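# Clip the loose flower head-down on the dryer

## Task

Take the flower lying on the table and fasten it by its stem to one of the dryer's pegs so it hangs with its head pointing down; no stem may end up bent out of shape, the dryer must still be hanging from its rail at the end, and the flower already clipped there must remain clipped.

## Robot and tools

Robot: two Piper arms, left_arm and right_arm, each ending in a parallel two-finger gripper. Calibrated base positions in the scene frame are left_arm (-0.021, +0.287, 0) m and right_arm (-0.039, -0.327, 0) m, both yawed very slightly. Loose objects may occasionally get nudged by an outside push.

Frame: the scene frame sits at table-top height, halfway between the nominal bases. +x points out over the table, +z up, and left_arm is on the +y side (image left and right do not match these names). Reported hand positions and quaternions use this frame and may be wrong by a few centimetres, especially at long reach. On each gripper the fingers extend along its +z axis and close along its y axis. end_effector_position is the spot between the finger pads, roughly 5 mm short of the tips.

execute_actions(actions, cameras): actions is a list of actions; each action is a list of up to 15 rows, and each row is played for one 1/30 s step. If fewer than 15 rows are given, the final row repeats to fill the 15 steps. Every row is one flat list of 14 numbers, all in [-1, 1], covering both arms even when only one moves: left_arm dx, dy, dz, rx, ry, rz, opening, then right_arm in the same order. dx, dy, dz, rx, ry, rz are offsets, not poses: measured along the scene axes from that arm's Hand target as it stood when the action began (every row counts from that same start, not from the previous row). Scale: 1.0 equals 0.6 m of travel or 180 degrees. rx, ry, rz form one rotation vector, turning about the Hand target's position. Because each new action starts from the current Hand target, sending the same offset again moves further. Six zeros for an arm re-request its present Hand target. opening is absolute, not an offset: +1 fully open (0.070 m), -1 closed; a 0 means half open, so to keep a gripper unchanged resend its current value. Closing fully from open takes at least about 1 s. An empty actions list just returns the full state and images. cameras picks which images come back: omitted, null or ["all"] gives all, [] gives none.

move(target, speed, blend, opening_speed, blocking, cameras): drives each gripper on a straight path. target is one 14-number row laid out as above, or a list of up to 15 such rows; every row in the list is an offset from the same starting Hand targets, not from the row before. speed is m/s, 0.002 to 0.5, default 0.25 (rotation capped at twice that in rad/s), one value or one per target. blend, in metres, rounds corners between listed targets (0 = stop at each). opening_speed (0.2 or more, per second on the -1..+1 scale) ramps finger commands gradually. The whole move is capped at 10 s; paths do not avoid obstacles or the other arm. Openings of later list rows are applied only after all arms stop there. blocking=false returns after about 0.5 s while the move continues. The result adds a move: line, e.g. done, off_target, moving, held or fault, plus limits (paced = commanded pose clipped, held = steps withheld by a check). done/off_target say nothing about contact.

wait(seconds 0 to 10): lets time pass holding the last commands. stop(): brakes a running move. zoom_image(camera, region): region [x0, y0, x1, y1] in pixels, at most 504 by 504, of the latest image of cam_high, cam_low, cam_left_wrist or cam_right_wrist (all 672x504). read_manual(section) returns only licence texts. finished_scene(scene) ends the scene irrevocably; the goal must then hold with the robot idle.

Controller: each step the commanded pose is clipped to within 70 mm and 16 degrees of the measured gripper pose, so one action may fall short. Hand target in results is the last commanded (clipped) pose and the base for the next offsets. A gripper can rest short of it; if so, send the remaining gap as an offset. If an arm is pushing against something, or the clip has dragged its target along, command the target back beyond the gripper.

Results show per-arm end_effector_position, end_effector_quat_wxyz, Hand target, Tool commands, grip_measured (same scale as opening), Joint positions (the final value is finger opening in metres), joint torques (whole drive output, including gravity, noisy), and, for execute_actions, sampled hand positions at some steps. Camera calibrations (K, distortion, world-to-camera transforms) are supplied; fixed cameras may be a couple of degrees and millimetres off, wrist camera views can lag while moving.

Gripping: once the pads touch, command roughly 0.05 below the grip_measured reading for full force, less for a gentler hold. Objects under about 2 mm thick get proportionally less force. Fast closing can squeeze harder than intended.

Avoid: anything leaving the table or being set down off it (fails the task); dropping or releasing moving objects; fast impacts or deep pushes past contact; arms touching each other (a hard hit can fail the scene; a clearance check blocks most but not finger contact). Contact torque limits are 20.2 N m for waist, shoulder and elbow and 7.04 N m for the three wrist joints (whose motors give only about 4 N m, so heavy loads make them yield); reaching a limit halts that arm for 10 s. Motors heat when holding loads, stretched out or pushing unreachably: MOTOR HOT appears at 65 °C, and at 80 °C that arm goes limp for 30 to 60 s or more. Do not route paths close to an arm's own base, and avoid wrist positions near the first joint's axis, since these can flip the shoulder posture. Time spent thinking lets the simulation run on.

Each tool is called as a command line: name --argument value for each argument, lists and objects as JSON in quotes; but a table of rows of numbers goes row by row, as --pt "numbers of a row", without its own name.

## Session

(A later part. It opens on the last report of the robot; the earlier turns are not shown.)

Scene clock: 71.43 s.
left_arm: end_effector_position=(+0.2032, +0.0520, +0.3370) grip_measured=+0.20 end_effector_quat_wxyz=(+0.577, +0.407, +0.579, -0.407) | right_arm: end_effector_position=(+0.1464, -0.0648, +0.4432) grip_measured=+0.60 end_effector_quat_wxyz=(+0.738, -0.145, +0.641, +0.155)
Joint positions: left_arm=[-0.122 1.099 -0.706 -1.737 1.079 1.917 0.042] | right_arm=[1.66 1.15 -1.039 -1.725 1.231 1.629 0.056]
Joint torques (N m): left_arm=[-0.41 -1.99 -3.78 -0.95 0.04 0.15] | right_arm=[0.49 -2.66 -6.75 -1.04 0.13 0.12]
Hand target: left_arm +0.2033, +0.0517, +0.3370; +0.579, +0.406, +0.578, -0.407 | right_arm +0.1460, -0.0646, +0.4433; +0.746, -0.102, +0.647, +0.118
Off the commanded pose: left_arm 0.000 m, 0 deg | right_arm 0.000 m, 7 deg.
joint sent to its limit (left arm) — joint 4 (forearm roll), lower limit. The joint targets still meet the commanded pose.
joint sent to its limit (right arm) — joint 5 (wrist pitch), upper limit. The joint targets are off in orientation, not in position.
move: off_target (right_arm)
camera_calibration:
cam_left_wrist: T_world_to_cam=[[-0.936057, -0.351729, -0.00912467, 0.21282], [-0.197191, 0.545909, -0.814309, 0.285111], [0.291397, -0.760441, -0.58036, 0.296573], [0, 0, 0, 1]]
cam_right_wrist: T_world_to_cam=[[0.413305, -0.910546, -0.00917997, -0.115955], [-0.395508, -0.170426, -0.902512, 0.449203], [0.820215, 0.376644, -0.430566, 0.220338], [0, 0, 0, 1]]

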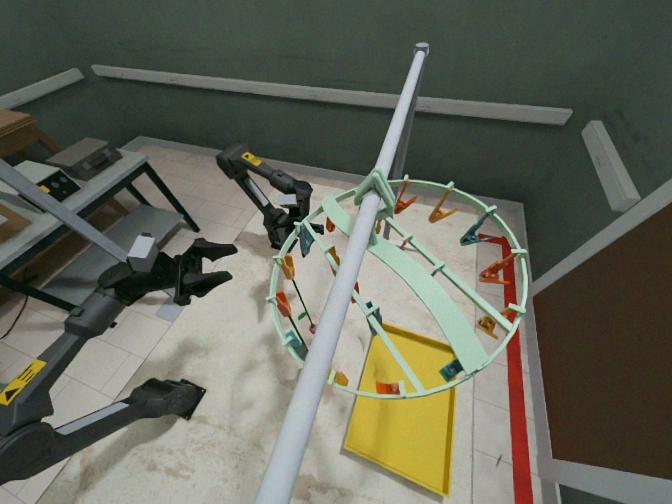

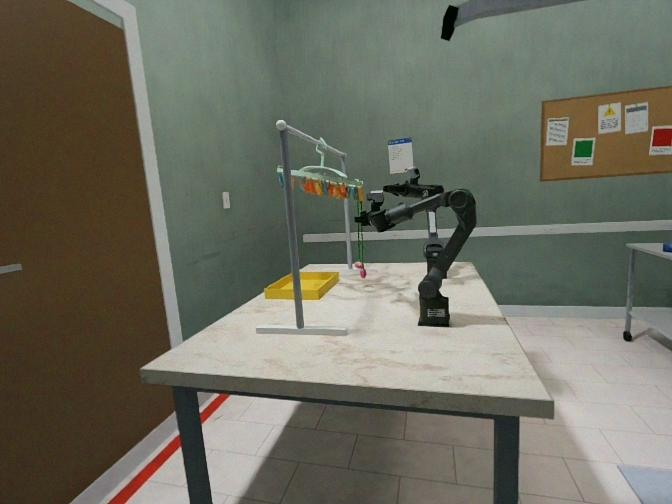

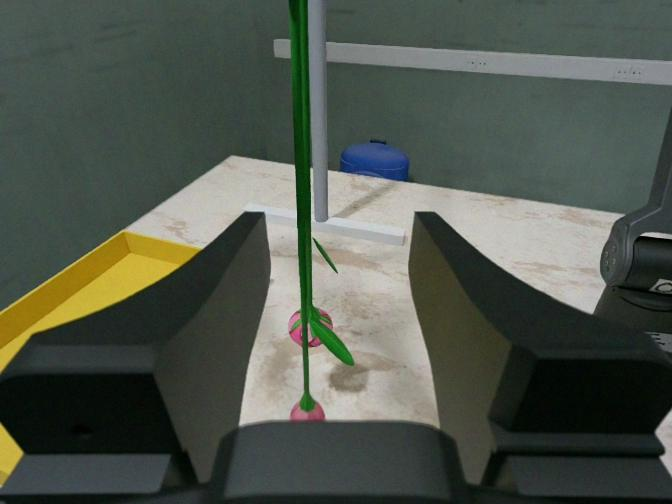

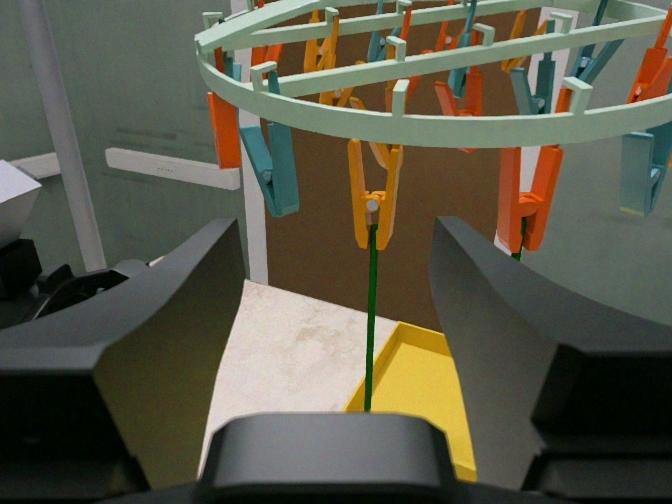

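wait --seconds 3

Scene clock: 74.50 s.
left_arm: end_effector_position=(+0.2032, +0.0518, +0.3373) grip_measured=+0.20 end_effector_quat_wxyz=(+0.578, +0.407, +0.579, -0.406) | right_arm: end_effector_position=(+0.1466, -0.0647, +0.4432) grip_measured=+0.60 end_effector_quat_wxyz=(+0.738, -0.145, +0.640, +0.154)
Joint positions: left_arm=[-0.122 1.099 -0.707 -1.737 1.078 1.917 0.042] | right_arm=[1.659 1.151 -1.039 -1.726 1.231 1.629 0.056]
Joint torques (N m): left_arm=[-0.66 -1.16 -3.85 -0.99 0.05 0.01] | right_arm=[0.38 -2.73 -6.78 -1.03 0.04 0.05]
Hand target: left_arm +0.2033, +0.0517, +0.3370; +0.579, +0.406, +0.578, -0.407 | right_arm +0.1460, -0.0646, +0.4433; +0.746, -0.102, +0.647, +0.118
Tool commands: left_gripper/opening=+0.2 right_gripper/opening=+0.6
Off the commanded pose: left_arm 0.000 m, 0 deg | right_arm 0.001 m, 7 deg.
wait: 3.00 s; at rest by 0.10 s
camera_calibration:
cam_left_wrist: T_world_to_cam=[[-0.936075, -0.351663, -0.00986828, 0.21303], [-0.196546, 0.546031, -0.814383, 0.285275], [0.291777, -0.760384, -0.580244, 0.296479], [0, 0, 0, 1]]
cam_right_wrist: T_world_to_cam=[[0.412538, -0.910905, -0.00801985, -0.116335], [-0.39477, -0.170839, -0.902757, 0.449236], [0.820956, 0.375588, -0.430075, 0.219736], [0, 0, 0, 1]]

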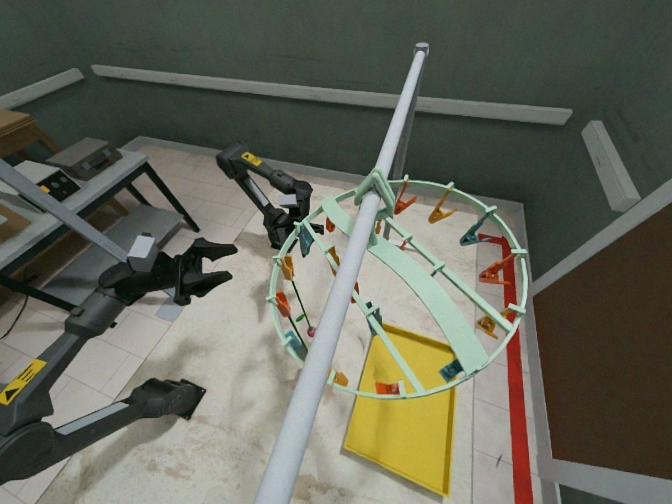

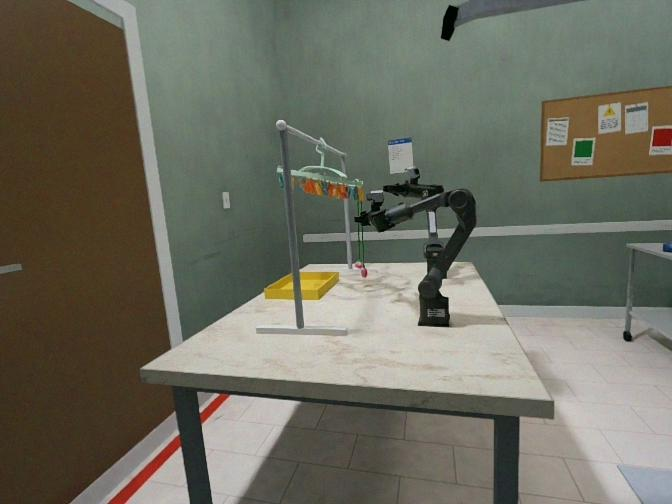

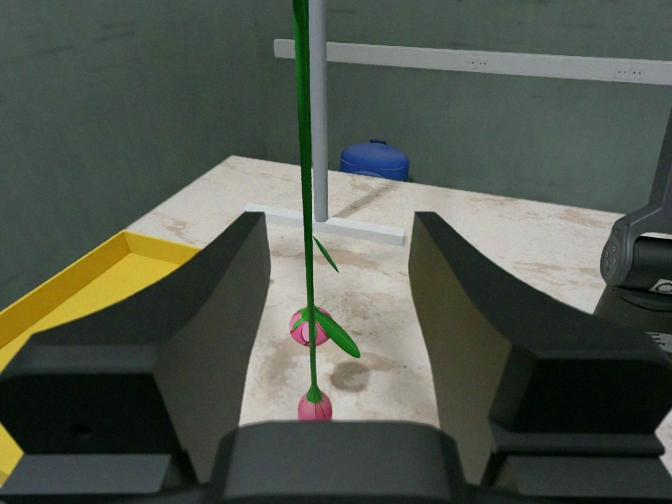

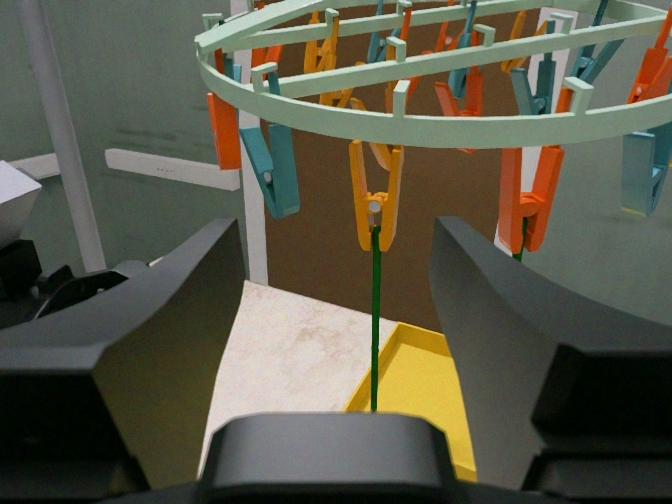

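finished_scene --scene 1

The scene is finished: the task was done.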